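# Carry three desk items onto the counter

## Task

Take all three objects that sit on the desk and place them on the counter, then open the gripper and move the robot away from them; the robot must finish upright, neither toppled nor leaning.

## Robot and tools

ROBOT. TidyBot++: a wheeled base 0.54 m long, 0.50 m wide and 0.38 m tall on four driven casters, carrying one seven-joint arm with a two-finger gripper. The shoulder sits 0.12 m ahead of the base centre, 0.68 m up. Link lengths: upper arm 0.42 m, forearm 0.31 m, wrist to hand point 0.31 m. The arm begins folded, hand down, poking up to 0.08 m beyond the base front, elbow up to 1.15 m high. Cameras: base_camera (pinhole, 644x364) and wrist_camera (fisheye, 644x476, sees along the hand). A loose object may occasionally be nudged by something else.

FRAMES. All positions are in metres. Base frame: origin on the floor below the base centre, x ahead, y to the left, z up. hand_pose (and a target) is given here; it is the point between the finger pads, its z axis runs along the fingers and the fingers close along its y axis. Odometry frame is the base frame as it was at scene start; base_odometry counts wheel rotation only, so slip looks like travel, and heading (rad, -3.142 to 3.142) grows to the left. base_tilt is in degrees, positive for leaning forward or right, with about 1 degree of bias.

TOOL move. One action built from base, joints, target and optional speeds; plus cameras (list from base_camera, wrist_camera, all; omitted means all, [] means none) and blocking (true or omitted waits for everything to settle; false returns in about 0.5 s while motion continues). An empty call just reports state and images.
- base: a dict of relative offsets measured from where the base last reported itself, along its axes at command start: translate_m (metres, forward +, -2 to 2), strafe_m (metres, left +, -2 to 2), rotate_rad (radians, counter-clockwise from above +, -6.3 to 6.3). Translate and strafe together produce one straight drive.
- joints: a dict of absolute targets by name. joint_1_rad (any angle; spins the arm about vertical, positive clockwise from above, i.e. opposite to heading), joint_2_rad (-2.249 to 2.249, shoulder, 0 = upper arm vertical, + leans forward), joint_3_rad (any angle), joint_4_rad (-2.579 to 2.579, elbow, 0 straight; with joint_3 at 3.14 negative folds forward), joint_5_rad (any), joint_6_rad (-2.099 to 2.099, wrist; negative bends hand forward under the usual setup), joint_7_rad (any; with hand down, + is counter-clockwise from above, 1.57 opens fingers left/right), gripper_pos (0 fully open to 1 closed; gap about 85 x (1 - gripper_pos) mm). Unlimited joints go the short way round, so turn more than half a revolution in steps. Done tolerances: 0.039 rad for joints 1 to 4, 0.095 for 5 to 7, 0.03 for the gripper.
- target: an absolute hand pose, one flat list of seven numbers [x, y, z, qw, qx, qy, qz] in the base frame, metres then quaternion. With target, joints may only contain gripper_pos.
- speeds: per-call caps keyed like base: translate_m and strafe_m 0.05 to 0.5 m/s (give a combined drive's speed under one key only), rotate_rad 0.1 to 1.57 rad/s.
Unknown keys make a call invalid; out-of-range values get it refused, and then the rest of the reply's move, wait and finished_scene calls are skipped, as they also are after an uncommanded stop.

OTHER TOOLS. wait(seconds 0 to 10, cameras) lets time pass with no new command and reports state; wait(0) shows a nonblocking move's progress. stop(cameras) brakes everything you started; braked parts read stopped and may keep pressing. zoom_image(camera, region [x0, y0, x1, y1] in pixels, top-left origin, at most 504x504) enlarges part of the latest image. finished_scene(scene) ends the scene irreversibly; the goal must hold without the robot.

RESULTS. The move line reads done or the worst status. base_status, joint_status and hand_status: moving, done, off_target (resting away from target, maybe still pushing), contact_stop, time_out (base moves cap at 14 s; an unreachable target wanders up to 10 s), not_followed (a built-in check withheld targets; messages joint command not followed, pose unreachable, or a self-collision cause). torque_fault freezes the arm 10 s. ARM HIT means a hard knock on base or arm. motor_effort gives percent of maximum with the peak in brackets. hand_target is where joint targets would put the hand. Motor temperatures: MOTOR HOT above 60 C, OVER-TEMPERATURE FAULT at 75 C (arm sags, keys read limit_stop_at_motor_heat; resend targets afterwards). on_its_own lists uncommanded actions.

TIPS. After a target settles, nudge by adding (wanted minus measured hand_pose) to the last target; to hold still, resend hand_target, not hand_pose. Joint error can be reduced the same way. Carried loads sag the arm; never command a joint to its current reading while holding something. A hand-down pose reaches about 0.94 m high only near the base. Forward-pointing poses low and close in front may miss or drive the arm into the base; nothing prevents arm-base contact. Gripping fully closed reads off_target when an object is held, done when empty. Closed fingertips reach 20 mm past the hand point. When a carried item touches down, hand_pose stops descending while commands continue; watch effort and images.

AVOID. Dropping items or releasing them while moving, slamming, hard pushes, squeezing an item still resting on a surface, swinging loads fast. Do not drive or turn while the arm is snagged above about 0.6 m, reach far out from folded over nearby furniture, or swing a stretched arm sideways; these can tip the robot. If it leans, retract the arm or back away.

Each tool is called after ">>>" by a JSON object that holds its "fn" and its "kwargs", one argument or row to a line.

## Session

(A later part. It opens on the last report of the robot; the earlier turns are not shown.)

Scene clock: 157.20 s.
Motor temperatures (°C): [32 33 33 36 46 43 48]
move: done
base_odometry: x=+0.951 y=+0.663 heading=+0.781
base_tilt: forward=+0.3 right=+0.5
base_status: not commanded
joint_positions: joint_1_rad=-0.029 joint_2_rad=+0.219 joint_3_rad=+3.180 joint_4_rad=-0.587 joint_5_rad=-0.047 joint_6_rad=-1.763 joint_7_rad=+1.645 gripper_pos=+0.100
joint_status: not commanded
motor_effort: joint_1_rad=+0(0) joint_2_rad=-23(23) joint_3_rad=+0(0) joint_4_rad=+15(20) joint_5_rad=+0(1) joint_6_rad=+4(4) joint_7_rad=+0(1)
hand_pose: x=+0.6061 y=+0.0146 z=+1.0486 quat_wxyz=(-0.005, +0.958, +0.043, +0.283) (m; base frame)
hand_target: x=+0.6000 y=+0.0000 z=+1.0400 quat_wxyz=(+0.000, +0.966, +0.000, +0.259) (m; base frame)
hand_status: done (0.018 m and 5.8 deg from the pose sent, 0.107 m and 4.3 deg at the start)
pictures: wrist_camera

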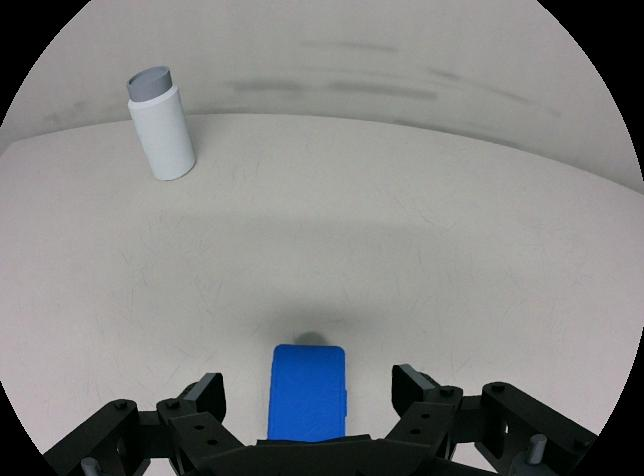

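>>> {"fn": "move", "kwargs": {
  "base": {"translate_m": -0.6},
  "cameras": []
}}

>>> {"fn": "move", "kwargs": {
  "base": {"rotate_rad": 3.141},
  "target": [0.5, 0.0, 1.08, 0, 0.966, 0, 0.259],
  "joints": {"gripper_pos": 0},
  "cameras": []
}}

>>> {"fn": "move", "kwargs": {
  "base": {"translate_m": 1.49, "strafe_m": -0.38}
}}

Scene clock: 166.97 s.
Motor temperatures (°C): [32 33 33 36 46 43 48]
move: done
base_odometry: x=+0.525 y=+0.241 heading=+0.781
base_tilt: forward=+0.2 right=+0.5
base_status: done
joint_positions: joint_1_rad=-0.029 joint_2_rad=+0.226 joint_3_rad=+3.181 joint_4_rad=-0.579 joint_5_rad=-0.047 joint_6_rad=-1.774 joint_7_rad=+1.645 gripper_pos=+0.100
joint_status: not commanded
motor_effort: joint_1_rad=+0(4) joint_2_rad=-23(28) joint_3_rad=+0(2) joint_4_rad=+15(17) joint_5_rad=+0(1) joint_6_rad=+4(5) joint_7_rad=+0(1)
hand_pose: x=+0.6061 y=+0.0141 z=+1.0463 quat_wxyz=(-0.005, +0.960, +0.043, +0.278) (m; base frame)
hand_target: x=+0.6000 y=+0.0000 z=+1.0400 quat_wxyz=(+0.000, +0.966, +0.000, +0.259) (m; base frame)
hand_status: not commanded
pictures: none
No camera images: "cameras" was empty.

Scene clock: 170.27 s.
Motor temperatures (°C): [32 33 33 36 46 43 48]
move: done
base_odometry: x=+0.525 y=+0.241 heading=-2.362
base_tilt: forward=+0.3 right=+0.5
base_status: done
joint_positions: joint_1_rad=-0.028 joint_2_rad=+0.082 joint_3_rad=+3.182 joint_4_rad=-0.579 joint_5_rad=-0.046 joint_6_rad=-1.906 joint_7_rad=+1.645 gripper_pos=+0.000
joint_status: all done
motor_effort: joint_1_rad=+0(3) joint_2_rad=-16(26) joint_3_rad=+0(2) joint_4_rad=+12(17) joint_5_rad=+0(1) joint_6_rad=+4(5) joint_7_rad=+0(1)
hand_pose: x=+0.5159 y=+0.0112 z=+1.0883 quat_wxyz=(-0.005, +0.958, +0.043, +0.284) (m; base frame)
hand_target: x=+0.5000 y=+0.0000 z=+1.0800 quat_wxyz=(+0.000, +0.966, +0.000, +0.259) (m; base frame)
hand_status: done (0.021 m and 5.8 deg from the pose sent, 0.112 m and 5.5 deg at the start)
pictures: none
No camera images: "cameras" was empty.

Scene clock: 174.43 s.
Motor temperatures (°C): [32 33 33 36 46 43 48]
move: done
base_odometry: x=-0.802 y=-0.536 heading=-2.361
base_tilt: forward=+0.3 right=+0.5
base_status: done
joint_positions: joint_1_rad=-0.028 joint_2_rad=+0.074 joint_3_rad=+3.182 joint_4_rad=-0.579 joint_5_rad=-0.046 joint_6_rad=-1.909 joint_7_rad=+1.645 gripper_pos=+0.000
joint_status: not commanded
motor_effort: joint_1_rad=+0(1) joint_2_rad=-16(20) joint_3_rad=+0(1) joint_4_rad=+13(15) joint_5_rad=+0(0) joint_6_rad=+4(5) joint_7_rad=+0(1)
hand_pose: x=+0.5121 y=+0.0111 z=+1.0906 quat_wxyz=(-0.005, +0.957, +0.043, +0.286) (m; base frame)
hand_target: x=+0.5000 y=+0.0000 z=+1.0800 quat_wxyz=(+0.000, +0.966, +0.000, +0.259) (m; base frame)
hand_status: not commanded
pictures: base_camera, wrist_camera

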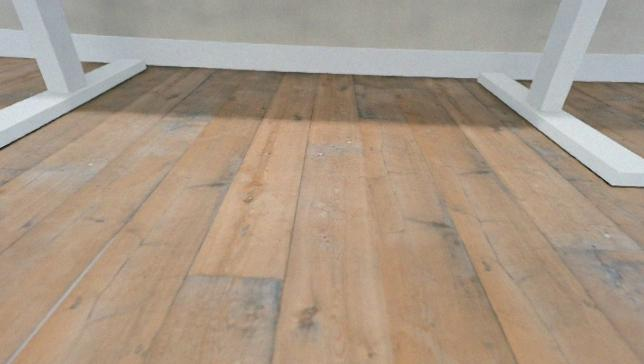

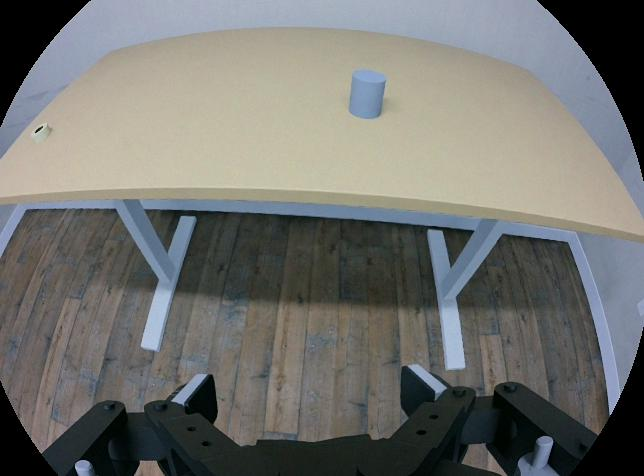

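>>> {"fn": "move", "kwargs": {
  "base": {"translate_m": 0.38, "strafe_m": -0.04},
  "speeds": {"translate_m": 0.3}
}}

Scene clock: 185.57 s.
Motor temperatures (°C): [32 32 33 36 46 43 48]
move: done
base_odometry: x=-1.101 y=-0.775 heading=-2.362
base_tilt: forward=+0.3 right=+0.5
base_status: done
joint_positions: joint_1_rad=-0.028 joint_2_rad=+0.073 joint_3_rad=+3.182 joint_4_rad=-0.579 joint_5_rad=-0.046 joint_6_rad=-1.911 joint_7_rad=+1.645 gripper_pos=+0.000
joint_status: not commanded
motor_effort: joint_1_rad=+0(1) joint_2_rad=-15(20) joint_3_rad=+0(1) joint_4_rad=+13(14) joint_5_rad=+0(1) joint_6_rad=+4(5) joint_7_rad=+0(1)
hand_pose: x=+0.5111 y=+0.0111 z=+1.0909 quat_wxyz=(-0.005, +0.957, +0.043, +0.286) (m; base frame)
hand_target: x=+0.5000 y=+0.0000 z=+1.0800 quat_wxyz=(+0.000, +0.966, +0.000, +0.259) (m; base frame)
hand_status: not commanded
pictures: base_camera, wrist_camera

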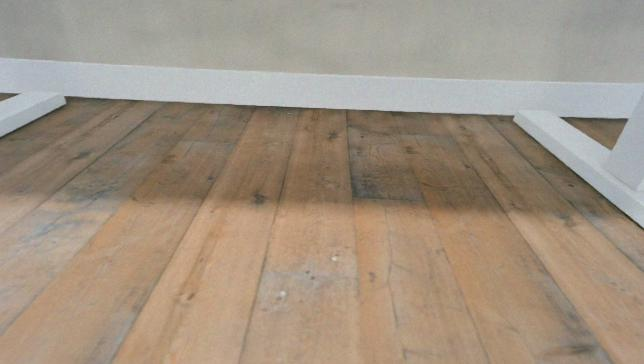

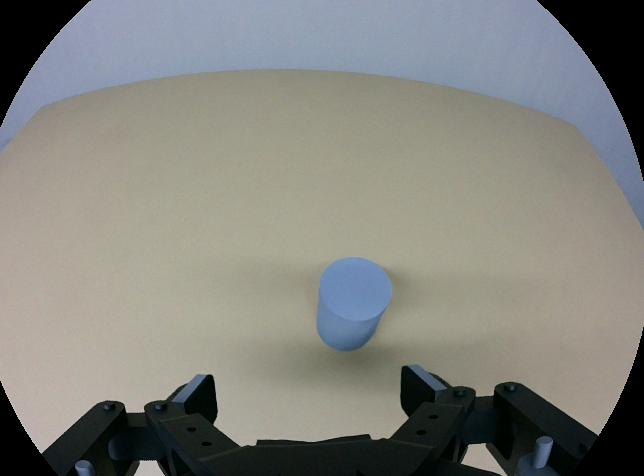

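>>> {"fn": "move", "kwargs": {
  "target": [0.59, -0.024, 1.03, 0, 0.966, 0, 0.259],
  "cameras": ["wrist_camera"]
}}

Scene clock: 191.07 s.
Motor temperatures (°C): [32 32 33 36 46 43 48]
move: done
base_odometry: x=-1.101 y=-0.775 heading=-2.362
base_tilt: forward=+0.2 right=+0.5
base_status: not commanded
joint_positions: joint_1_rad=+0.026 joint_2_rad=+0.179 joint_3_rad=+3.186 joint_4_rad=-0.669 joint_5_rad=-0.046 joint_6_rad=-1.789 joint_7_rad=+1.645 gripper_pos=+0.000
joint_status: not commanded
motor_effort: joint_1_rad=+0(1) joint_2_rad=-21(27) joint_3_rad=+0(1) joint_4_rad=+15(17) joint_5_rad=+0(1) joint_6_rad=+4(5) joint_7_rad=+0(1)
hand_pose: x=+0.5806 y=-0.0138 z=+1.0315 quat_wxyz=(+0.001, +0.968, +0.014, +0.250) (m; base frame)
hand_target: x=+0.5900 y=-0.0240 z=+1.0300 quat_wxyz=(+0.000, +0.966, +0.000, +0.259) (m; base frame)
hand_status: done (0.014 m and 1.9 deg from the pose sent, 0.106 m and 6.0 deg at the start)
pictures: wrist_camera

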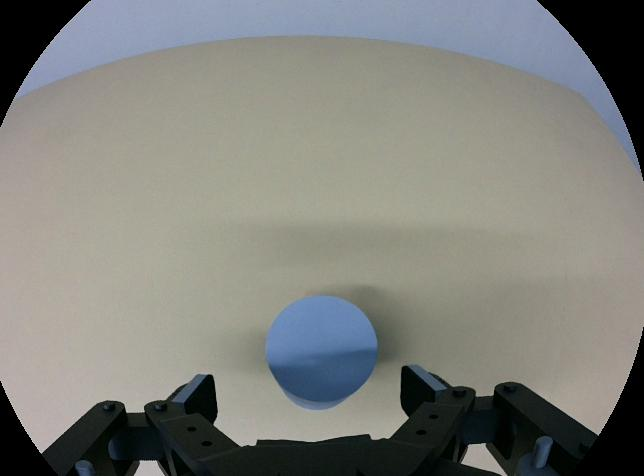

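>>> {"fn": "move", "kwargs": {
  "target": [0.607, -0.028, 1.0, 0, 0.966, 0, 0.259],
  "cameras": ["wrist_camera"]
}}

Scene clock: 194.07 s.
Motor temperatures (°C): [32 32 33 36 46 43 48]
move: done
base_odometry: x=-1.101 y=-0.775 heading=-2.362
base_tilt: forward=+0.3 right=+0.5
base_status: not commanded
joint_positions: joint_1_rad=+0.026 joint_2_rad=+0.169 joint_3_rad=+3.186 joint_4_rad=-0.802 joint_5_rad=-0.046 joint_6_rad=-1.677 joint_7_rad=+1.645 gripper_pos=+0.000
joint_status: not commanded
motor_effort: joint_1_rad=+0(0) joint_2_rad=-22(24) joint_3_rad=+0(0) joint_4_rad=+17(17) joint_5_rad=+0(0) joint_6_rad=+4(4) joint_7_rad=+0(1)
hand_pose: x=+0.5972 y=-0.0152 z=+0.9999 quat_wxyz=(-0.001, +0.970, +0.011, +0.245) (m; base frame)
hand_target: x=+0.6070 y=-0.0280 z=+1.0000 quat_wxyz=(+0.000, +0.966, +0.000, +0.259) (m; base frame)
hand_status: done (0.016 m and 2.1 deg from the pose sent, 0.043 m and 1.9 deg at the start)
pictures: wrist_camera

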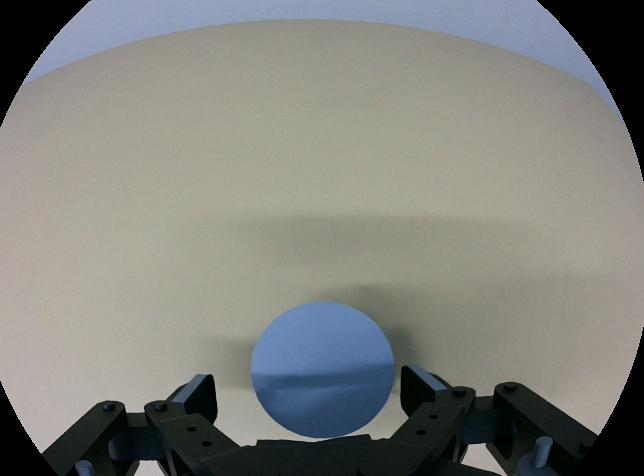

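>>> {"fn": "move", "kwargs": {
  "target": [0.607, -0.042, 0.995, 0, 0.966, 0, 0.259],
  "cameras": ["wrist_camera"]
}}

Scene clock: 196.50 s.
Motor temperatures (°C): [32 33 33 36 46 43 48]
move: done
base_odometry: x=-1.101 y=-0.775 heading=-2.362
base_tilt: forward=+0.3 right=+0.5
base_status: not commanded
joint_positions: joint_1_rad=+0.063 joint_2_rad=+0.165 joint_3_rad=+3.198 joint_4_rad=-0.827 joint_5_rad=-0.054 joint_6_rad=-1.656 joint_7_rad=+1.649 gripper_pos=+0.000
joint_status: not commanded
motor_effort: joint_1_rad=+0(1) joint_2_rad=-23(24) joint_3_rad=+0(1) joint_4_rad=+17(17) joint_5_rad=+0(1) joint_6_rad=+4(4) joint_7_rad=+0(1)
hand_pose: x=+0.5983 y=-0.0361 z=+0.9951 quat_wxyz=(+0.003, +0.969, -0.010, +0.246) (m; base frame)
hand_target: x=+0.6070 y=-0.0420 z=+0.9950 quat_wxyz=(+0.000, +0.966, +0.000, +0.259) (m; base frame)
hand_status: done (0.011 m and 2.0 deg from the pose sent, 0.029 m and 2.1 deg at the start)
pictures: wrist_camera

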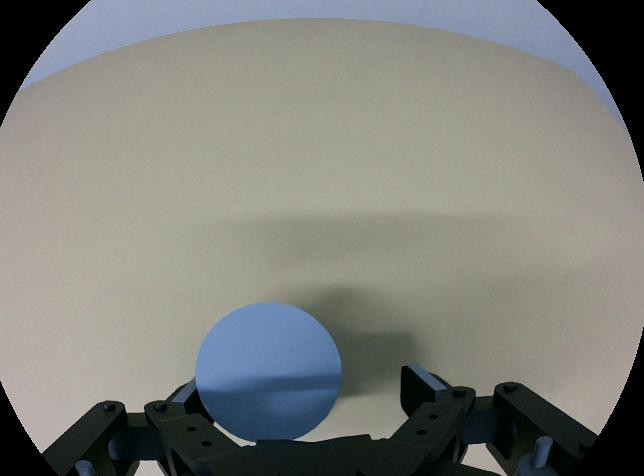

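>>> {"fn": "move", "kwargs": {
  "base": {"strafe_m": 0.015},
  "speeds": {"strafe_m": 0.05},
  "cameras": ["wrist_camera"]
}}

Scene clock: 198.83 s.
Motor temperatures (°C): [32 33 33 36 46 43 48]
move: done
base_odometry: x=-1.090 y=-0.786 heading=-2.362
base_tilt: forward=+0.2 right=+0.5
base_status: done
joint_positions: joint_1_rad=+0.066 joint_2_rad=+0.164 joint_3_rad=+3.200 joint_4_rad=-0.827 joint_5_rad=-0.055 joint_6_rad=-1.655 joint_7_rad=+1.649 gripper_pos=+0.000
joint_status: not commanded
motor_effort: joint_1_rad=+0(4) joint_2_rad=-23(25) joint_3_rad=+0(3) joint_4_rad=+17(17) joint_5_rad=+0(1) joint_6_rad=+4(4) joint_7_rad=+0(1)
hand_pose: x=+0.5978 y=-0.0381 z=+0.9958 quat_wxyz=(+0.004, +0.969, -0.012, +0.246) (m; base frame)
hand_target: x=+0.6070 y=-0.0420 z=+0.9950 quat_wxyz=(+0.000, +0.966, +0.000, +0.259) (m; base frame)
hand_status: not commanded
pictures: wrist_camera

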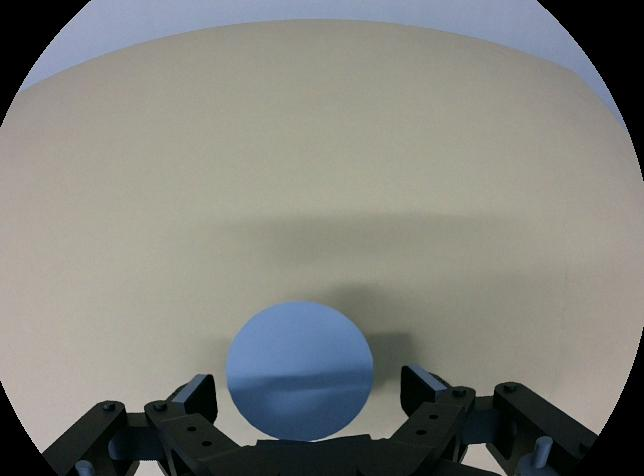

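>>> {"fn": "move", "kwargs": {
  "base": {"strafe_m": 0.006},
  "speeds": {"strafe_m": 0.05},
  "cameras": []
}}

>>> {"fn": "move", "kwargs": {
  "target": [0.61, -0.042, 0.972, 0, 0.966, 0, 0.259],
  "cameras": ["wrist_camera"]
}}

Scene clock: 201.80 s.
Motor temperatures (°C): [32 33 33 36 46 43 48]
move: done
base_odometry: x=-1.086 y=-0.791 heading=-2.362
base_tilt: forward=+0.3 right=+0.5
base_status: done
joint_positions: joint_1_rad=+0.068 joint_2_rad=+0.163 joint_3_rad=+3.201 joint_4_rad=-0.827 joint_5_rad=-0.055 joint_6_rad=-1.655 joint_7_rad=+1.649 gripper_pos=+0.000
joint_status: not commanded
motor_effort: joint_1_rad=+0(3) joint_2_rad=-22(24) joint_3_rad=+0(2) joint_4_rad=+16(17) joint_5_rad=+0(1) joint_6_rad=+4(4) joint_7_rad=+0(1)
hand_pose: x=+0.5975 y=-0.0394 z=+0.9962 quat_wxyz=(+0.004, +0.969, -0.013, +0.247) (m; base frame)
hand_target: x=+0.6070 y=-0.0420 z=+0.9950 quat_wxyz=(+0.000, +0.966, +0.000, +0.259) (m; base frame)
hand_status: not commanded
pictures: none
No camera images: "cameras" was empty.

Scene clock: 202.77 s.
Motor temperatures (°C): [32 33 33 36 46 43 48]
move: done
base_odometry: x=-1.086 y=-0.791 heading=-2.362
base_tilt: forward=+0.3 right=+0.4
base_status: not commanded
joint_positions: joint_1_rad=+0.068 joint_2_rad=+0.141 joint_3_rad=+3.201 joint_4_rad=-0.943 joint_5_rad=-0.055 joint_6_rad=-1.569 joint_7_rad=+1.649 gripper_pos=+0.000
joint_status: not commanded
motor_effort: joint_1_rad=+0(0) joint_2_rad=-22(24) joint_3_rad=+0(0) joint_4_rad=+18(18) joint_5_rad=+0(1) joint_6_rad=+4(4) joint_7_rad=+0(1)
hand_pose: x=+0.6014 y=-0.0405 z=+0.9712 quat_wxyz=(+0.002, +0.970, -0.016, +0.243) (m; base frame)
hand_target: x=+0.6100 y=-0.0420 z=+0.9720 quat_wxyz=(+0.000, +0.966, +0.000, +0.259) (m; base frame)
hand_status: done (0.009 m and 2.6 deg from the pose sent, 0.027 m and 2.2 deg at the start)
pictures: wrist_camera

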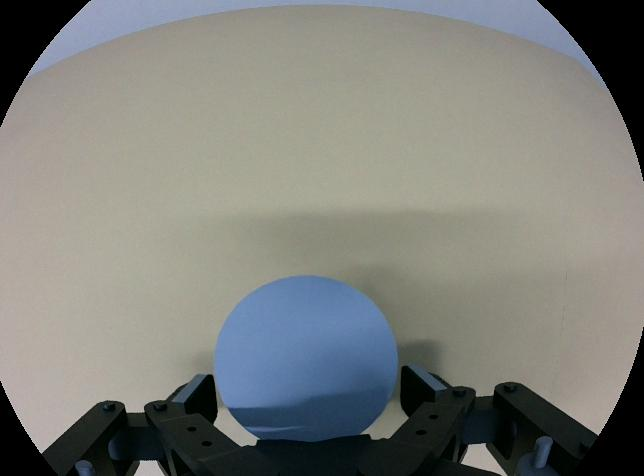

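>>> {"fn": "move", "kwargs": {
  "joints": {"gripper_pos": 0.4},
  "cameras": ["wrist_camera"]
}}

>>> {"fn": "move", "kwargs": {
  "joints": {"gripper_pos": 0.65},
  "cameras": []
}}

>>> {"fn": "move", "kwargs": {
  "target": [0.6, -0.042, 1.03, 0, 0.966, 0, 0.259],
  "cameras": ["wrist_camera"]
}}

Scene clock: 206.67 s.
Motor temperatures (°C): [32 33 33 36 46 43 48]
move: done
base_odometry: x=-1.086 y=-0.791 heading=-2.362
base_tilt: forward=+0.2 right=+0.5
base_status: not commanded
joint_positions: joint_1_rad=+0.068 joint_2_rad=+0.140 joint_3_rad=+3.201 joint_4_rad=-0.943 joint_5_rad=-0.055 joint_6_rad=-1.565 joint_7_rad=+1.649 gripper_pos=+0.397
joint_status: all done
motor_effort: joint_1_rad=+0(0) joint_2_rad=-22(23) joint_3_rad=+0(0) joint_4_rad=+18(18) joint_5_rad=+0(1) joint_6_rad=+4(4) joint_7_rad=+0(1)
hand_pose: x=+0.6018 y=-0.0406 z=+0.9720 quat_wxyz=(+0.002, +0.969, -0.016, +0.245) (m; base frame)
hand_target: x=+0.6100 y=-0.0420 z=+0.9720 quat_wxyz=(+0.000, +0.966, +0.000, +0.259) (m; base frame)
hand_status: not commanded
pictures: wrist_camera

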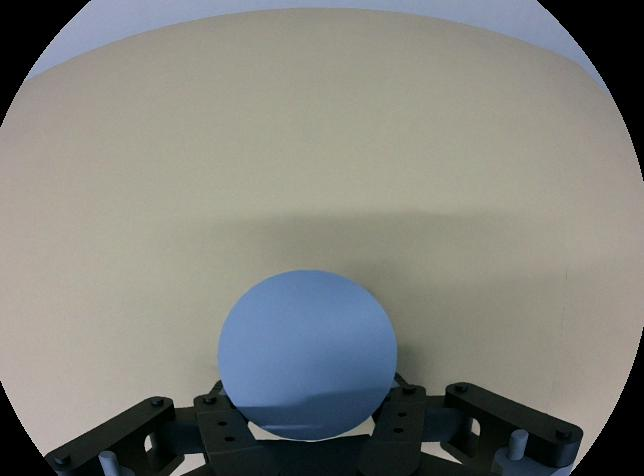

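Scene clock: 207.33 s.
Motor temperatures (°C): [32 33 33 36 46 43 48]
move: off_target
base_odometry: x=-1.086 y=-0.791 heading=-2.362
base_tilt: forward=+0.3 right=+0.4
base_status: not commanded
joint_positions: joint_1_rad=+0.068 joint_2_rad=+0.138 joint_3_rad=+3.201 joint_4_rad=-0.944 joint_5_rad=-0.055 joint_6_rad=-1.564 joint_7_rad=+1.649 gripper_pos=+0.438
joint_status: gripper_pos off_target (ended at +0.438, target +0.650)
motor_effort: joint_1_rad=+0(0) joint_2_rad=-22(22) joint_3_rad=+0(0) joint_4_rad=+18(18) joint_5_rad=+0(1) joint_6_rad=+4(4) joint_7_rad=+0(1)
hand_pose: x=+0.6015 y=-0.0406 z=+0.9728 quat_wxyz=(+0.003, +0.969, -0.016, +0.246) (m; base frame)
hand_target: x=+0.6100 y=-0.0420 z=+0.9720 quat_wxyz=(+0.000, +0.966, +0.000, +0.259) (m; base frame)
hand_status: not commanded
pictures: none
No camera images: "cameras" was empty.

Scene clock: 208.77 s.
Motor temperatures (°C): [32 33 33 36 46 43 48]
move: done
base_odometry: x=-1.086 y=-0.791 heading=-2.362
base_tilt: forward=+0.3 right=+0.5
base_status: not commanded
joint_positions: joint_1_rad=+0.076 joint_2_rad=+0.200 joint_3_rad=+3.201 joint_4_rad=-0.660 joint_5_rad=-0.055 joint_6_rad=-1.718 joint_7_rad=+1.649 gripper_pos=+0.438
joint_status: not commanded
motor_effort: joint_1_rad=+0(0) joint_2_rad=-23(23) joint_3_rad=+0(0) joint_4_rad=+16(19) joint_5_rad=+0(0) joint_6_rad=+4(5) joint_7_rad=+0(1)
hand_pose: x=+0.6058 y=-0.0432 z=+1.0366 quat_wxyz=(+0.010, +0.960, -0.014, +0.279) (m; base frame)
hand_target: x=+0.6000 y=-0.0420 z=+1.0300 quat_wxyz=(+0.000, +0.966, +0.000, +0.259) (m; base frame)
hand_status: done (0.009 m and 3.1 deg from the pose sent, 0.057 m and 2.4 deg at the start)
pictures: wrist_camera

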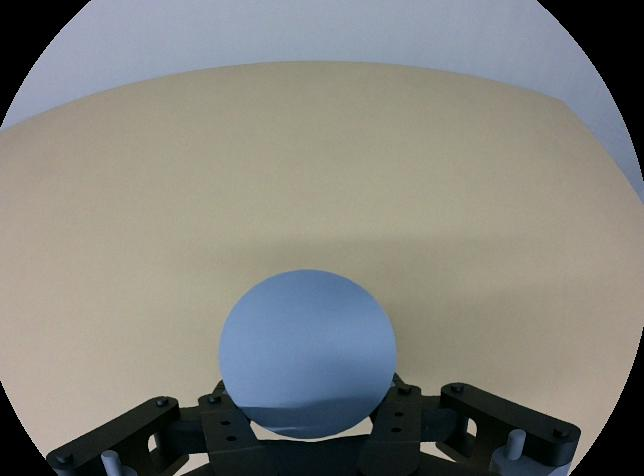

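>>> {"fn": "move", "kwargs": {
  "base": {"translate_m": -0.8},
  "cameras": []
}}

>>> {"fn": "move", "kwargs": {
  "base": {"rotate_rad": -3.141},
  "speeds": {"rotate_rad": 1.2},
  "cameras": []
}}

>>> {"fn": "move", "kwargs": {
  "base": {"translate_m": 1.45, "strafe_m": -0.61}
}}

Scene clock: 217.40 s.
Motor temperatures (°C): [32 33 33 36 46 43 48]
move: done
base_odometry: x=-0.517 y=-0.228 heading=-2.363
base_tilt: forward=+0.2 right=+0.5
base_status: done
joint_positions: joint_1_rad=+0.079 joint_2_rad=+0.209 joint_3_rad=+3.201 joint_4_rad=-0.656 joint_5_rad=-0.055 joint_6_rad=-1.725 joint_7_rad=+1.649 gripper_pos=+0.438
joint_status: not commanded
motor_effort: joint_1_rad=+0(1) joint_2_rad=-23(28) joint_3_rad=+0(1) joint_4_rad=+16(17) joint_5_rad=+0(1) joint_6_rad=+4(5) joint_7_rad=+0(1)
hand_pose: x=+0.6072 y=-0.0446 z=+1.0324 quat_wxyz=(+0.010, +0.962, -0.015, +0.273) (m; base frame)
hand_target: x=+0.6000 y=-0.0420 z=+1.0300 quat_wxyz=(+0.000, +0.966, +0.000, +0.259) (m; base frame)
hand_status: not commanded
pictures: none
No camera images: "cameras" was empty.

Scene clock: 221.07 s.
Motor temperatures (°C): [32 33 33 36 46 43 48]
move: done
base_odometry: x=-0.517 y=-0.228 heading=+0.780
base_tilt: forward=+0.2 right=+0.5
base_status: done
joint_positions: joint_1_rad=+0.090 joint_2_rad=+0.215 joint_3_rad=+3.200 joint_4_rad=-0.656 joint_5_rad=-0.057 joint_6_rad=-1.725 joint_7_rad=+1.649 gripper_pos=+0.438
joint_status: not commanded
motor_effort: joint_1_rad=+0(4) joint_2_rad=-24(27) joint_3_rad=+0(3) joint_4_rad=+16(17) joint_5_rad=+0(1) joint_6_rad=+4(5) joint_7_rad=+0(1)
hand_pose: x=+0.6091 y=-0.0491 z=+1.0292 quat_wxyz=(+0.011, +0.963, -0.020, +0.270) (m; base frame)
hand_target: x=+0.6000 y=-0.0420 z=+1.0300 quat_wxyz=(+0.000, +0.966, +0.000, +0.259) (m; base frame)
hand_status: not commanded
pictures: none
No camera images: "cameras" was empty.

Scene clock: 225.47 s.
Motor temperatures (°C): [32 33 33 36 46 43 48]
move: done
base_odometry: x=+0.943 y=+0.358 heading=+0.779
base_tilt: forward=+0.3 right=+0.5
base_status: done
joint_positions: joint_1_rad=+0.090 joint_2_rad=+0.215 joint_3_rad=+3.200 joint_4_rad=-0.656 joint_5_rad=-0.057 joint_6_rad=-1.725 joint_7_rad=+1.649 gripper_pos=+0.438
joint_status: not commanded
motor_effort: joint_1_rad=+0(1) joint_2_rad=-23(27) joint_3_rad=+0(1) joint_4_rad=+15(17) joint_5_rad=+0(1) joint_6_rad=+4(5) joint_7_rad=+0(1)
hand_pose: x=+0.6089 y=-0.0491 z=+1.0294 quat_wxyz=(+0.011, +0.963, -0.020, +0.270) (m; base frame)
hand_target: x=+0.6000 y=-0.0420 z=+1.0300 quat_wxyz=(+0.000, +0.966, +0.000, +0.259) (m; base frame)
hand_status: not commanded
pictures: base_camera, wrist_camera

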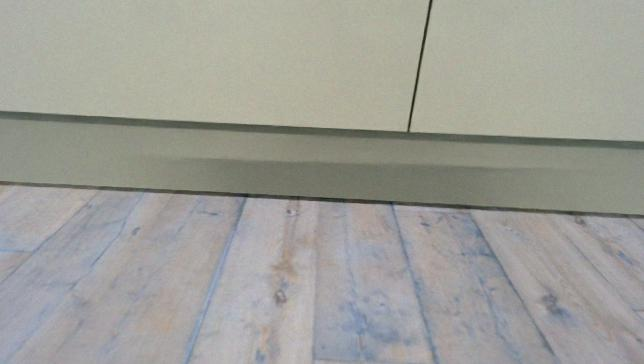

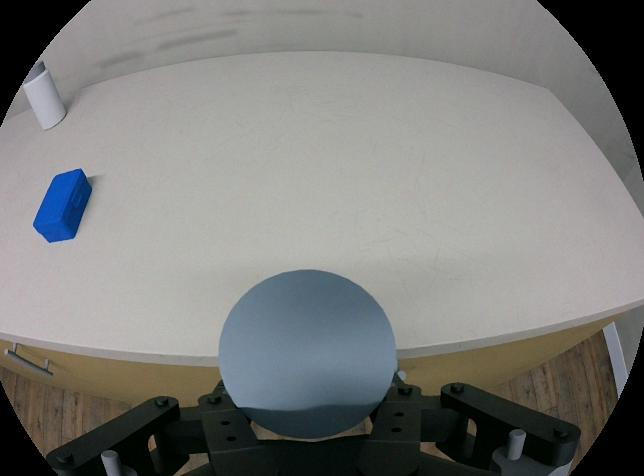

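>>> {"fn": "move", "kwargs": {
  "base": {"translate_m": 0.21},
  "speeds": {"translate_m": 0.2},
  "cameras": []
}}

>>> {"fn": "move", "kwargs": {
  "target": [0.61, -0.042, 0.955, 0, 0.966, 0, 0.259],
  "cameras": ["wrist_camera"]
}}

>>> {"fn": "move", "kwargs": {
  "target": [0.61, -0.042, 0.94, 0, 0.966, 0, 0.259],
  "cameras": []
}}

>>> {"fn": "move", "kwargs": {
  "target": [0.61, -0.042, 0.925, 0, 0.966, 0, 0.259],
  "cameras": ["wrist_camera"]
}}

Scene clock: 233.60 s.
Motor temperatures (°C): [32 33 33 36 46 43 48]
move: done
base_odometry: x=+1.093 y=+0.505 heading=+0.779
base_tilt: forward=+0.3 right=+0.5
base_status: done
joint_positions: joint_1_rad=+0.090 joint_2_rad=+0.215 joint_3_rad=+3.200 joint_4_rad=-0.655 joint_5_rad=-0.057 joint_6_rad=-1.727 joint_7_rad=+1.649 gripper_pos=+0.438
joint_status: not commanded
motor_effort: joint_1_rad=+0(2) joint_2_rad=-23(28) joint_3_rad=+0(1) joint_4_rad=+16(18) joint_5_rad=-1(1) joint_6_rad=+4(5) joint_7_rad=+0(1)
hand_pose: x=+0.6086 y=-0.0491 z=+1.0297 quat_wxyz=(+0.011, +0.963, -0.020, +0.270) (m; base frame)
hand_target: x=+0.6000 y=-0.0420 z=+1.0300 quat_wxyz=(+0.000, +0.966, +0.000, +0.259) (m; base frame)
hand_status: not commanded
pictures: none
No camera images: "cameras" was empty.

Scene clock: 235.17 s.
Motor temperatures (°C): [32 33 33 36 46 43 48]
move: done
base_odometry: x=+1.093 y=+0.505 heading=+0.779
base_tilt: forward=+0.3 right=+0.5
base_status: not commanded
joint_positions: joint_1_rad=+0.090 joint_2_rad=+0.122 joint_3_rad=+3.200 joint_4_rad=-1.028 joint_5_rad=-0.057 joint_6_rad=-1.506 joint_7_rad=+1.649 gripper_pos=+0.438
joint_status: not commanded
motor_effort: joint_1_rad=+0(0) joint_2_rad=-23(24) joint_3_rad=+0(0) joint_4_rad=+19(19) joint_5_rad=+0(1) joint_6_rad=+4(4) joint_7_rad=+0(1)
hand_pose: x=+0.6005 y=-0.0507 z=+0.9528 quat_wxyz=(+0.003, +0.970, -0.028, +0.241) (m; base frame)
hand_target: x=+0.6100 y=-0.0420 z=+0.9550 quat_wxyz=(+0.000, +0.966, +0.000, +0.259) (m; base frame)
hand_status: done (0.013 m and 3.8 deg from the pose sent, 0.075 m and 2.9 deg at the start)
pictures: wrist_camera

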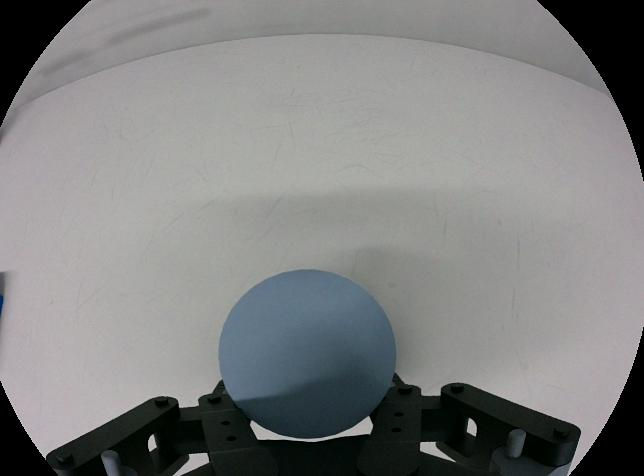

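Scene clock: 235.97 s.
Motor temperatures (°C): [32 33 33 36 46 43 48]
move: done
base_odometry: x=+1.093 y=+0.505 heading=+0.779
base_tilt: forward=+0.3 right=+0.5
base_status: not commanded
joint_positions: joint_1_rad=+0.090 joint_2_rad=+0.105 joint_3_rad=+3.201 joint_4_rad=-1.099 joint_5_rad=-0.057 joint_6_rad=-1.450 joint_7_rad=+1.649 gripper_pos=+0.438
joint_status: not commanded
motor_effort: joint_1_rad=+0(0) joint_2_rad=-22(23) joint_3_rad=+0(0) joint_4_rad=+19(20) joint_5_rad=-1(1) joint_6_rad=+3(4) joint_7_rad=+0(1)
hand_pose: x=+0.6004 y=-0.0515 z=+0.9383 quat_wxyz=(+0.002, +0.970, -0.030, +0.242) (m; base frame)
hand_target: x=+0.6100 y=-0.0420 z=+0.9400 quat_wxyz=(+0.000, +0.966, +0.000, +0.259) (m; base frame)
hand_status: done (0.014 m and 4.0 deg from the pose sent, 0.018 m and 3.8 deg at the start)
pictures: none
No camera images: "cameras" was empty.

Scene clock: 236.77 s.
Motor temperatures (°C): [32 33 33 36 46 43 48]
move: done
base_odometry: x=+1.093 y=+0.505 heading=+0.779
base_tilt: forward=+0.3 right=+0.5
base_status: not commanded
joint_positions: joint_1_rad=+0.088 joint_2_rad=+0.084 joint_3_rad=+3.202 joint_4_rad=-1.153 joint_5_rad=-0.057 joint_6_rad=-1.393 joint_7_rad=+1.649 gripper_pos=+0.438
joint_status: not commanded
motor_effort: joint_1_rad=+0(1) joint_2_rad=-20(22) joint_3_rad=+0(0) joint_4_rad=+17(19) joint_5_rad=+0(1) joint_6_rad=+3(4) joint_7_rad=+0(1)
hand_pose: x=+0.6020 y=-0.0519 z=+0.9331 quat_wxyz=(+0.003, +0.967, -0.031, +0.255) (m; base frame)
hand_target: x=+0.6100 y=-0.0420 z=+0.9250 quat_wxyz=(+0.000, +0.966, +0.000, +0.259) (m; base frame)
hand_status: done (0.015 m and 3.6 deg from the pose sent, 0.019 m and 4.0 deg at the start)
pictures: wrist_camera

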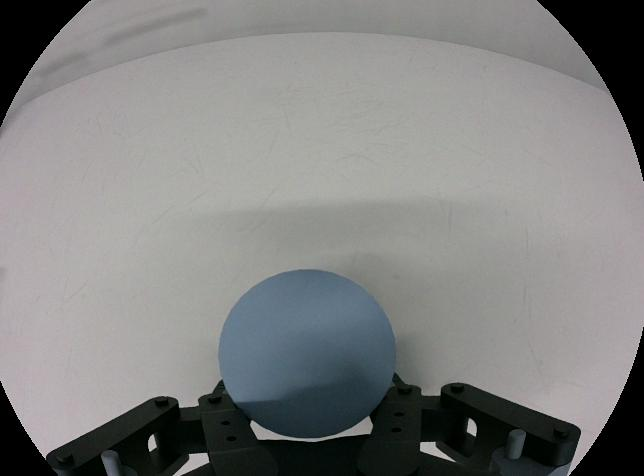

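>>> {"fn": "move", "kwargs": {
  "target": [0.61, -0.042, 0.912, 0, 0.966, 0, 0.259],
  "cameras": []
}}

>>> {"fn": "move", "kwargs": {
  "target": [0.61, -0.042, 0.928, 0, 0.966, 0, 0.259],
  "cameras": []
}}

>>> {"fn": "move", "kwargs": {
  "joints": {"gripper_pos": 0.1},
  "cameras": ["wrist_camera"]
}}

>>> {"fn": "move", "kwargs": {
  "target": [0.565, -0.042, 1.06, 0, 0.966, 0, 0.259],
  "cameras": ["wrist_camera"]
}}

Scene clock: 240.80 s.
Motor temperatures (°C): [32 33 33 36 46 43 48]
move: done
base_odometry: x=+1.093 y=+0.505 heading=+0.779
base_tilt: forward=+0.2 right=+0.5
base_status: not commanded
joint_positions: joint_1_rad=+0.086 joint_2_rad=+0.061 joint_3_rad=+3.203 joint_4_rad=-1.195 joint_5_rad=-0.057 joint_6_rad=-1.342 joint_7_rad=+1.649 gripper_pos=+0.438
joint_status: not commanded
motor_effort: joint_1_rad=+0(1) joint_2_rad=-17(20) joint_3_rad=+0(0) joint_4_rad=+15(17) joint_5_rad=+0(1) joint_6_rad=+3(3) joint_7_rad=+0(1)
hand_pose: x=+0.6025 y=-0.0520 z=+0.9333 quat_wxyz=(+0.004, +0.962, -0.031, +0.270) (m; base frame)
hand_target: x=+0.6100 y=-0.0420 z=+0.9120 quat_wxyz=(+0.000, +0.966, +0.000, +0.259) (m; base frame)
hand_status: done (0.025 m and 3.9 deg from the pose sent, 0.025 m and 3.6 deg at the start)
pictures: none
No camera images: "cameras" was empty.

Scene clock: 241.60 s.
Motor temperatures (°C): [32 33 33 36 46 43 48]
move: done
base_odometry: x=+1.093 y=+0.505 heading=+0.779
base_tilt: forward=+0.3 right=+0.5
base_status: not commanded
joint_positions: joint_1_rad=+0.086 joint_2_rad=+0.073 joint_3_rad=+3.203 joint_4_rad=-1.180 joint_5_rad=-0.057 joint_6_rad=-1.347 joint_7_rad=+1.649 gripper_pos=+0.438
joint_status: not commanded
motor_effort: joint_1_rad=+0(0) joint_2_rad=-20(20) joint_3_rad=+0(0) joint_4_rad=+17(18) joint_5_rad=+0(1) joint_6_rad=+3(4) joint_7_rad=+0(1)
hand_pose: x=+0.6069 y=-0.0524 z=+0.9336 quat_wxyz=(+0.004, +0.963, -0.031, +0.269) (m; base frame)
hand_target: x=+0.6100 y=-0.0420 z=+0.9280 quat_wxyz=(+0.000, +0.966, +0.000, +0.259) (m; base frame)
hand_status: done (0.012 m and 3.8 deg from the pose sent, 0.014 m and 3.9 deg at the start)
pictures: none
No camera images: "cameras" was empty.

Scene clock: 242.43 s.
Motor temperatures (°C): [32 33 33 36 46 43 48]
move: done
base_odometry: x=+1.093 y=+0.505 heading=+0.779
base_tilt: forward=+0.3 right=+0.5
base_status: not commanded
joint_positions: joint_1_rad=+0.086 joint_2_rad=+0.077 joint_3_rad=+3.203 joint_4_rad=-1.180 joint_5_rad=-0.057 joint_6_rad=-1.347 joint_7_rad=+1.649 gripper_pos=+0.100
joint_status: all done
motor_effort: joint_1_rad=+0(0) joint_2_rad=-22(22) joint_3_rad=+0(0) joint_4_rad=+19(19) joint_5_rad=+0(1) joint_6_rad=+4(4) joint_7_rad=+0(1)
hand_pose: x=+0.6079 y=-0.0525 z=+0.9316 quat_wxyz=(+0.004, +0.963, -0.031, +0.267) (m; base frame)
hand_target: x=+0.6100 y=-0.0420 z=+0.9280 quat_wxyz=(+0.000, +0.966, +0.000, +0.259) (m; base frame)
hand_status: not commanded
pictures: wrist_camera

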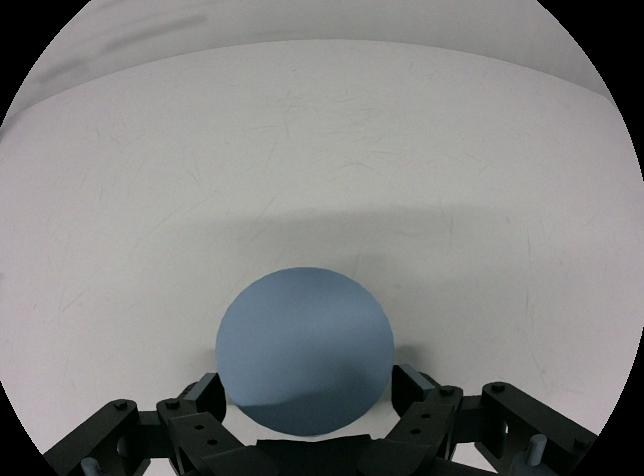

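Scene clock: 244.33 s.
Motor temperatures (°C): [32 33 33 36 46 43 48]
move: done
base_odometry: x=+1.093 y=+0.505 heading=+0.779
base_tilt: forward=+0.3 right=+0.5
base_status: not commanded
joint_positions: joint_1_rad=+0.093 joint_2_rad=+0.184 joint_3_rad=+3.202 joint_4_rad=-0.545 joint_5_rad=-0.057 joint_6_rad=-1.844 joint_7_rad=+1.649 gripper_pos=+0.100
joint_status: not commanded
motor_effort: joint_1_rad=+0(0) joint_2_rad=-21(22) joint_3_rad=+0(0) joint_4_rad=+14(20) joint_5_rad=+0(1) joint_6_rad=+4(5) joint_7_rad=+0(1)
hand_pose: x=+0.5714 y=-0.0465 z=+1.0677 quat_wxyz=(+0.013, +0.960, -0.019, +0.281) (m; base frame)
hand_target: x=+0.5650 y=-0.0420 z=+1.0600 quat_wxyz=(+0.000, +0.966, +0.000, +0.259) (m; base frame)
hand_status: done (0.011 m and 3.7 deg from the pose sent, 0.136 m and 3.7 deg at the start)
pictures: wrist_camera

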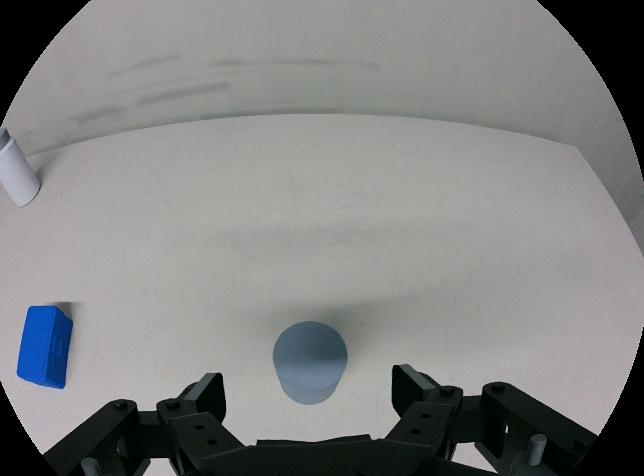

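>>> {"fn": "move", "kwargs": {
  "base": {"translate_m": -0.6},
  "cameras": []
}}

>>> {"fn": "move", "kwargs": {
  "base": {"rotate_rad": 3.141},
  "joints": {"gripper_pos": 0},
  "cameras": []
}}

>>> {"fn": "move", "kwargs": {
  "base": {"translate_m": 1.48, "strafe_m": 0.14}
}}

Scene clock: 250.57 s.
Motor temperatures (°C): [32 33 33 36 46 43 48]
move: done
base_odometry: x=+0.666 y=+0.084 heading=+0.778
base_tilt: forward=+0.2 right=+0.5
base_status: done
joint_positions: joint_1_rad=+0.096 joint_2_rad=+0.192 joint_3_rad=+3.202 joint_4_rad=-0.537 joint_5_rad=-0.061 joint_6_rad=-1.856 joint_7_rad=+1.649 gripper_pos=+0.100
joint_status: not commanded
motor_effort: joint_1_rad=+0(4) joint_2_rad=-21(26) joint_3_rad=+0(2) joint_4_rad=+14(15) joint_5_rad=+0(1) joint_6_rad=+4(5) joint_7_rad=+0(1)
hand_pose: x=+0.5715 y=-0.0470 z=+1.0652 quat_wxyz=(+0.012, +0.961, -0.020, +0.275) (m; base frame)
hand_target: x=+0.5650 y=-0.0420 z=+1.0600 quat_wxyz=(+0.000, +0.966, +0.000, +0.259) (m; base frame)
hand_status: not commanded
pictures: none
No camera images: "cameras" was empty.

Scene clock: 253.87 s.
Motor temperatures (°C): [32 33 33 36 46 43 48]
move: done
base_odometry: x=+0.666 y=+0.084 heading=-2.364
base_tilt: forward=+0.3 right=+0.5
base_status: done
joint_positions: joint_1_rad=+0.103 joint_2_rad=+0.206 joint_3_rad=+3.202 joint_4_rad=-0.537 joint_5_rad=-0.066 joint_6_rad=-1.856 joint_7_rad=+1.649 gripper_pos=+0.000
joint_status: all done
motor_effort: joint_1_rad=+0(2) joint_2_rad=-21(26) joint_3_rad=+0(2) joint_4_rad=+14(15) joint_5_rad=+0(1) joint_6_rad=+4(4) joint_7_rad=+0(1)
hand_pose: x=+0.5768 y=-0.0492 z=+1.0586 quat_wxyz=(+0.010, +0.963, -0.022, +0.268) (m; base frame)
hand_target: x=+0.5650 y=-0.0420 z=+1.0600 quat_wxyz=(+0.000, +0.966, +0.000, +0.259) (m; base frame)
hand_status: not commanded
pictures: none
No camera images: "cameras" was empty.

Scene clock: 257.70 s.
Motor temperatures (°C): [32 33 33 36 46 43 48]
move: done
base_odometry: x=-0.291 y=-1.054 heading=-2.363
base_tilt: forward=+0.2 right=+0.4
base_status: done
joint_positions: joint_1_rad=+0.103 joint_2_rad=+0.199 joint_3_rad=+3.202 joint_4_rad=-0.537 joint_5_rad=-0.066 joint_6_rad=-1.856 joint_7_rad=+1.649 gripper_pos=+0.000
joint_status: not commanded
motor_effort: joint_1_rad=+0(1) joint_2_rad=-21(26) joint_3_rad=+0(0) joint_4_rad=+15(15) joint_5_rad=-1(1) joint_6_rad=+4(5) joint_7_rad=+0(1)
hand_pose: x=+0.5741 y=-0.0489 z=+1.0618 quat_wxyz=(+0.011, +0.962, -0.022, +0.272) (m; base frame)
hand_target: x=+0.5650 y=-0.0420 z=+1.0600 quat_wxyz=(+0.000, +0.966, +0.000, +0.259) (m; base frame)
hand_status: not commanded
pictures: base_camera, wrist_camera

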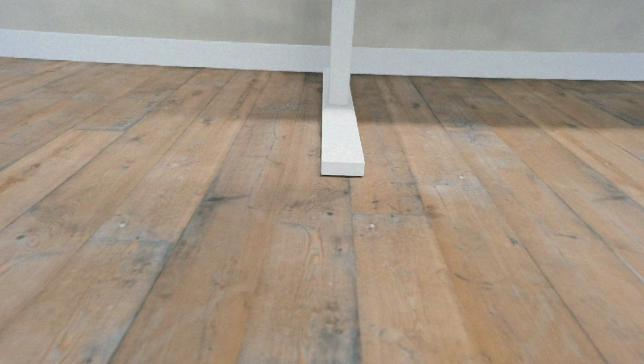

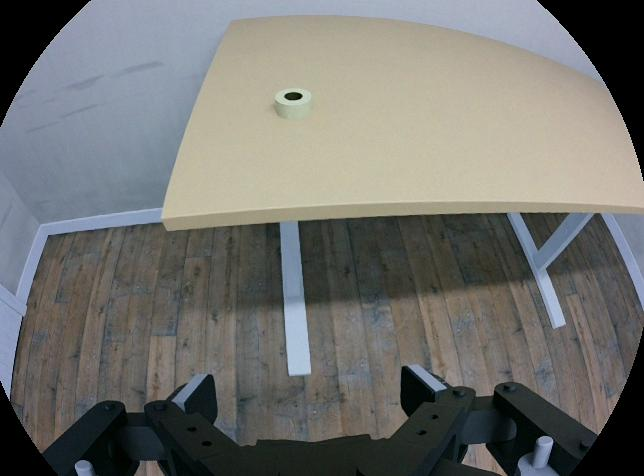

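>>> {"fn": "move", "kwargs": {
  "base": {"translate_m": 0.36},
  "speeds": {"translate_m": 0.3},
  "cameras": []
}}

>>> {"fn": "move", "kwargs": {
  "target": [0.56, -0.042, 1.01, 0, 0.966, 0, 0.259]
}}

Scene clock: 265.57 s.
Motor temperatures (°C): [32 33 33 36 45 43 48]
move: done
base_odometry: x=-0.548 y=-1.307 heading=-2.363
base_tilt: forward=+0.3 right=+0.5
base_status: done
joint_positions: joint_1_rad=+0.103 joint_2_rad=+0.197 joint_3_rad=+3.202 joint_4_rad=-0.537 joint_5_rad=-0.066 joint_6_rad=-1.856 joint_7_rad=+1.649 gripper_pos=+0.000
joint_status: not commanded
motor_effort: joint_1_rad=+0(1) joint_2_rad=-21(26) joint_3_rad=+0(0) joint_4_rad=+14(15) joint_5_rad=+0(1) joint_6_rad=+4(5) joint_7_rad=+0(1)
hand_pose: x=+0.5733 y=-0.0488 z=+1.0627 quat_wxyz=(+0.011, +0.962, -0.022, +0.273) (m; base frame)
hand_target: x=+0.5650 y=-0.0420 z=+1.0600 quat_wxyz=(+0.000, +0.966, +0.000, +0.259) (m; base frame)
hand_status: not commanded
pictures: none
No camera images: "cameras" was empty.

Scene clock: 267.10 s.
Motor temperatures (°C): [32 33 33 36 45 43 48]
move: done
base_odometry: x=-0.548 y=-1.307 heading=-2.363
base_tilt: forward=+0.3 right=+0.5
base_status: not commanded
joint_positions: joint_1_rad=+0.096 joint_2_rad=+0.073 joint_3_rad=+3.219 joint_4_rad=-0.881 joint_5_rad=-0.066 joint_6_rad=-1.699 joint_7_rad=+1.649 gripper_pos=+0.000
joint_status: not commanded
motor_effort: joint_1_rad=+0(1) joint_2_rad=-19(22) joint_3_rad=+0(0) joint_4_rad=+16(17) joint_5_rad=+0(1) joint_6_rad=+4(4) joint_7_rad=+0(1)
hand_pose: x=+0.5504 y=-0.0516 z=+1.0088 quat_wxyz=(+0.003, +0.969, -0.033, +0.243) (m; base frame)
hand_target: x=+0.5600 y=-0.0420 z=+1.0100 quat_wxyz=(+0.000, +0.966, +0.000, +0.259) (m; base frame)
hand_status: done (0.014 m and 4.3 deg from the pose sent, 0.055 m and 3.2 deg at the start)
pictures: base_camera, wrist_camera

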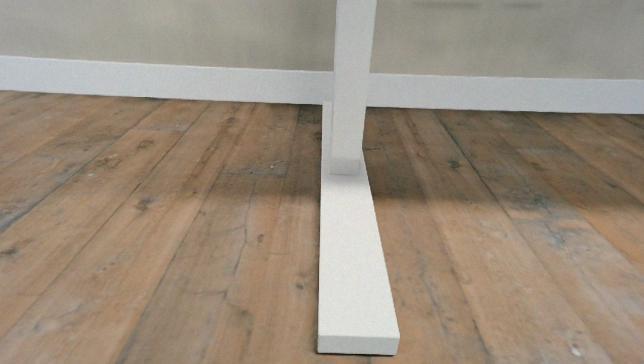

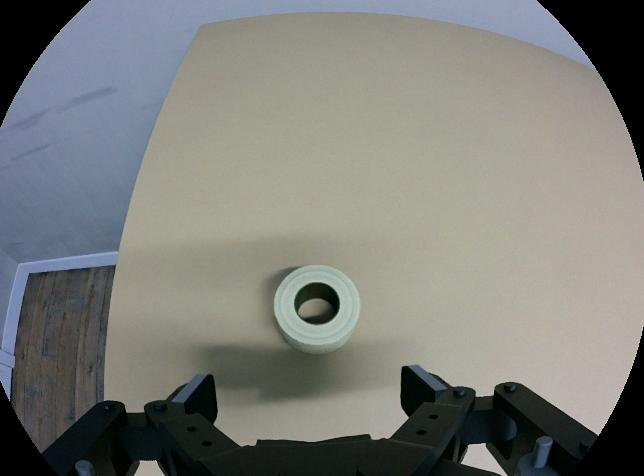

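>>> {"fn": "move", "kwargs": {
  "target": [0.605, -0.042, 0.985, 0, 0.966, 0, 0.259],
  "cameras": ["wrist_camera"]
}}

Scene clock: 270.60 s.
Motor temperatures (°C): [32 33 33 36 45 43 48]
move: done
base_odometry: x=-0.548 y=-1.307 heading=-2.363
base_tilt: forward=+0.3 right=+0.4
base_status: not commanded
joint_positions: joint_1_rad=+0.096 joint_2_rad=+0.137 joint_3_rad=+3.218 joint_4_rad=-0.892 joint_5_rad=-0.066 joint_6_rad=-1.614 joint_7_rad=+1.649 gripper_pos=+0.000
joint_status: not commanded
motor_effort: joint_1_rad=+0(1) joint_2_rad=-22(24) joint_3_rad=+0(0) joint_4_rad=+17(18) joint_5_rad=+0(1) joint_6_rad=+4(4) joint_7_rad=+0(1)
hand_pose: x=+0.5925 y=-0.0568 z=+0.9876 quat_wxyz=(+0.005, +0.968, -0.035, +0.248) (m; base frame)
hand_target: x=+0.6050 y=-0.0420 z=+0.9850 quat_wxyz=(+0.000, +0.966, +0.000, +0.259) (m; base frame)
hand_status: done (0.020 m and 4.2 deg from the pose sent, 0.060 m and 4.3 deg at the start)
pictures: wrist_camera

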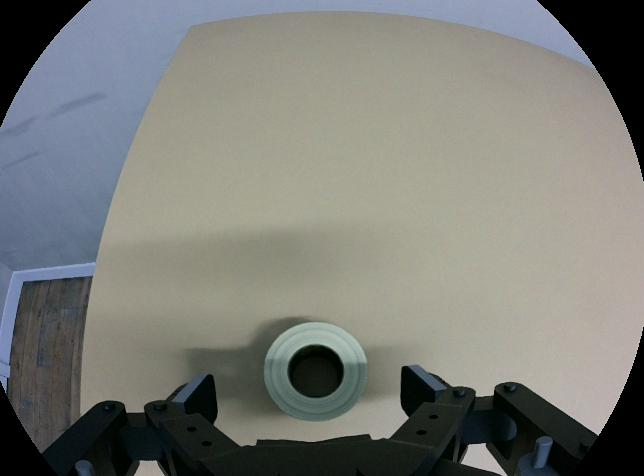

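>>> {"fn": "move", "kwargs": {
  "target": [0.611, -0.042, 0.963, 0, 0.966, 0, 0.259],
  "cameras": ["wrist_camera"]
}}

Scene clock: 272.83 s.
Motor temperatures (°C): [32 33 33 36 45 43 48]
move: done
base_odometry: x=-0.548 y=-1.307 heading=-2.363
base_tilt: forward=+0.3 right=+0.5
base_status: not commanded
joint_positions: joint_1_rad=+0.095 joint_2_rad=+0.128 joint_3_rad=+3.218 joint_4_rad=-0.987 joint_5_rad=-0.066 joint_6_rad=-1.534 joint_7_rad=+1.649 gripper_pos=+0.000
joint_status: not commanded
motor_effort: joint_1_rad=+1(1) joint_2_rad=-22(24) joint_3_rad=+0(0) joint_4_rad=+17(19) joint_5_rad=+0(1) joint_6_rad=+4(4) joint_7_rad=+0(1)
hand_pose: x=+0.5997 y=-0.0583 z=+0.9632 quat_wxyz=(+0.003, +0.969, -0.037, +0.245) (m; base frame)
hand_target: x=+0.6110 y=-0.0420 z=+0.9630 quat_wxyz=(+0.000, +0.966, +0.000, +0.259) (m; base frame)
hand_status: done (0.020 m and 4.6 deg from the pose sent, 0.034 m and 4.2 deg at the start)
pictures: wrist_camera

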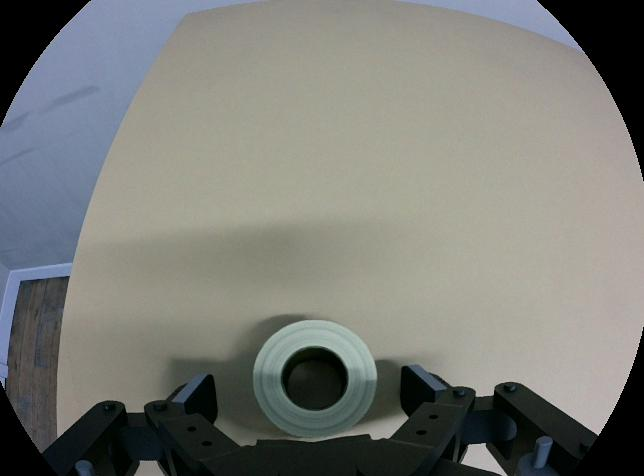

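>>> {"fn": "move", "kwargs": {
  "joints": {"gripper_pos": 0.35},
  "cameras": []
}}

>>> {"fn": "move", "kwargs": {
  "joints": {"gripper_pos": 0.65},
  "cameras": ["wrist_camera"]
}}

>>> {"fn": "move", "kwargs": {
  "target": [0.61, -0.042, 1.02, 0, 0.966, 0, 0.259],
  "cameras": ["wrist_camera"]
}}

Scene clock: 276.13 s.
Motor temperatures (°C): [32 33 33 36 45 43 48]
move: done
base_odometry: x=-0.548 y=-1.307 heading=-2.363
base_tilt: forward=+0.2 right=+0.5
base_status: not commanded
joint_positions: joint_1_rad=+0.095 joint_2_rad=+0.121 joint_3_rad=+3.218 joint_4_rad=-0.987 joint_5_rad=-0.066 joint_6_rad=-1.527 joint_7_rad=+1.649 gripper_pos=+0.350
joint_status: all done
motor_effort: joint_1_rad=+0(1) joint_2_rad=-21(22) joint_3_rad=+0(1) joint_4_rad=+16(18) joint_5_rad=-1(2) joint_6_rad=+3(4) joint_7_rad=-1(1)
hand_pose: x=+0.5997 y=-0.0584 z=+0.9679 quat_wxyz=(+0.004, +0.967, -0.037, +0.252) (m; base frame)
hand_target: x=+0.6110 y=-0.0420 z=+0.9630 quat_wxyz=(+0.000, +0.966, +0.000, +0.259) (m; base frame)
hand_status: not commanded
pictures: none
No camera images: "cameras" was empty.

Scene clock: 276.83 s.
Motor temperatures (°C): [32 33 33 36 45 43 48]
move: off_target
base_odometry: x=-0.548 y=-1.307 heading=-2.363
base_tilt: forward=+0.3 right=+0.4
base_status: not commanded
joint_positions: joint_1_rad=+0.095 joint_2_rad=+0.117 joint_3_rad=+3.218 joint_4_rad=-0.988 joint_5_rad=-0.066 joint_6_rad=-1.524 joint_7_rad=+1.649 gripper_pos=+0.501
joint_status: gripper_pos off_target (ended at +0.501, target +0.650)
motor_effort: joint_1_rad=+0(1) joint_2_rad=-21(23) joint_3_rad=+0(1) joint_4_rad=+17(18) joint_5_rad=-1(1) joint_6_rad=+3(4) joint_7_rad=+0(1)
hand_pose: x=+0.5992 y=-0.0582 z=+0.9702 quat_wxyz=(+0.004, +0.966, -0.037, +0.255) (m; base frame)
hand_target: x=+0.6110 y=-0.0420 z=+0.9630 quat_wxyz=(+0.000, +0.966, +0.000, +0.259) (m; base frame)
hand_status: not commanded
pictures: wrist_camera

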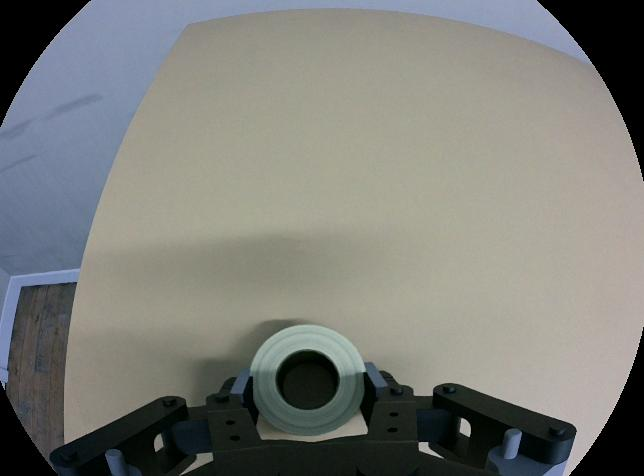

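Scene clock: 278.27 s.
Motor temperatures (°C): [32 33 33 36 45 43 48]
move: done
base_odometry: x=-0.548 y=-1.307 heading=-2.363
base_tilt: forward=+0.3 right=+0.5
base_status: not commanded
joint_positions: joint_1_rad=+0.095 joint_2_rad=+0.203 joint_3_rad=+3.212 joint_4_rad=-0.695 joint_5_rad=-0.066 joint_6_rad=-1.678 joint_7_rad=+1.649 gripper_pos=+0.501
joint_status: not commanded
motor_effort: joint_1_rad=+0(0) joint_2_rad=-24(24) joint_3_rad=+0(0) joint_4_rad=+16(18) joint_5_rad=+0(1) joint_6_rad=+4(5) joint_7_rad=+0(1)
hand_pose: x=+0.6146 y=-0.0550 z=+1.0273 quat_wxyz=(+0.010, +0.960, -0.027, +0.280) (m; base frame)
hand_target: x=+0.6100 y=-0.0420 z=+1.0200 quat_wxyz=(+0.000, +0.966, +0.000, +0.259) (m; base frame)
hand_status: done (0.016 m and 4.1 deg from the pose sent, 0.053 m and 4.3 deg at the start)
pictures: wrist_camera

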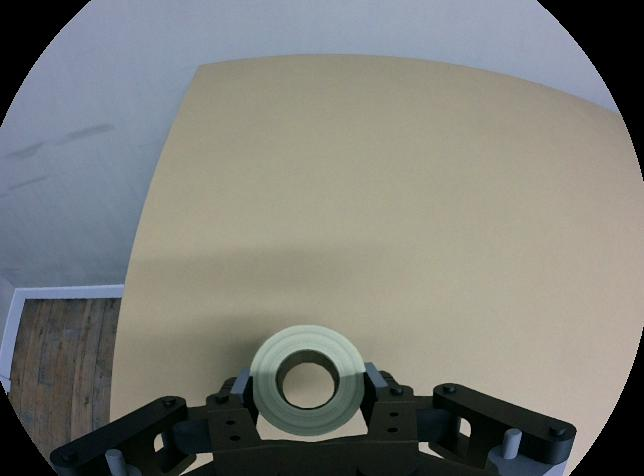

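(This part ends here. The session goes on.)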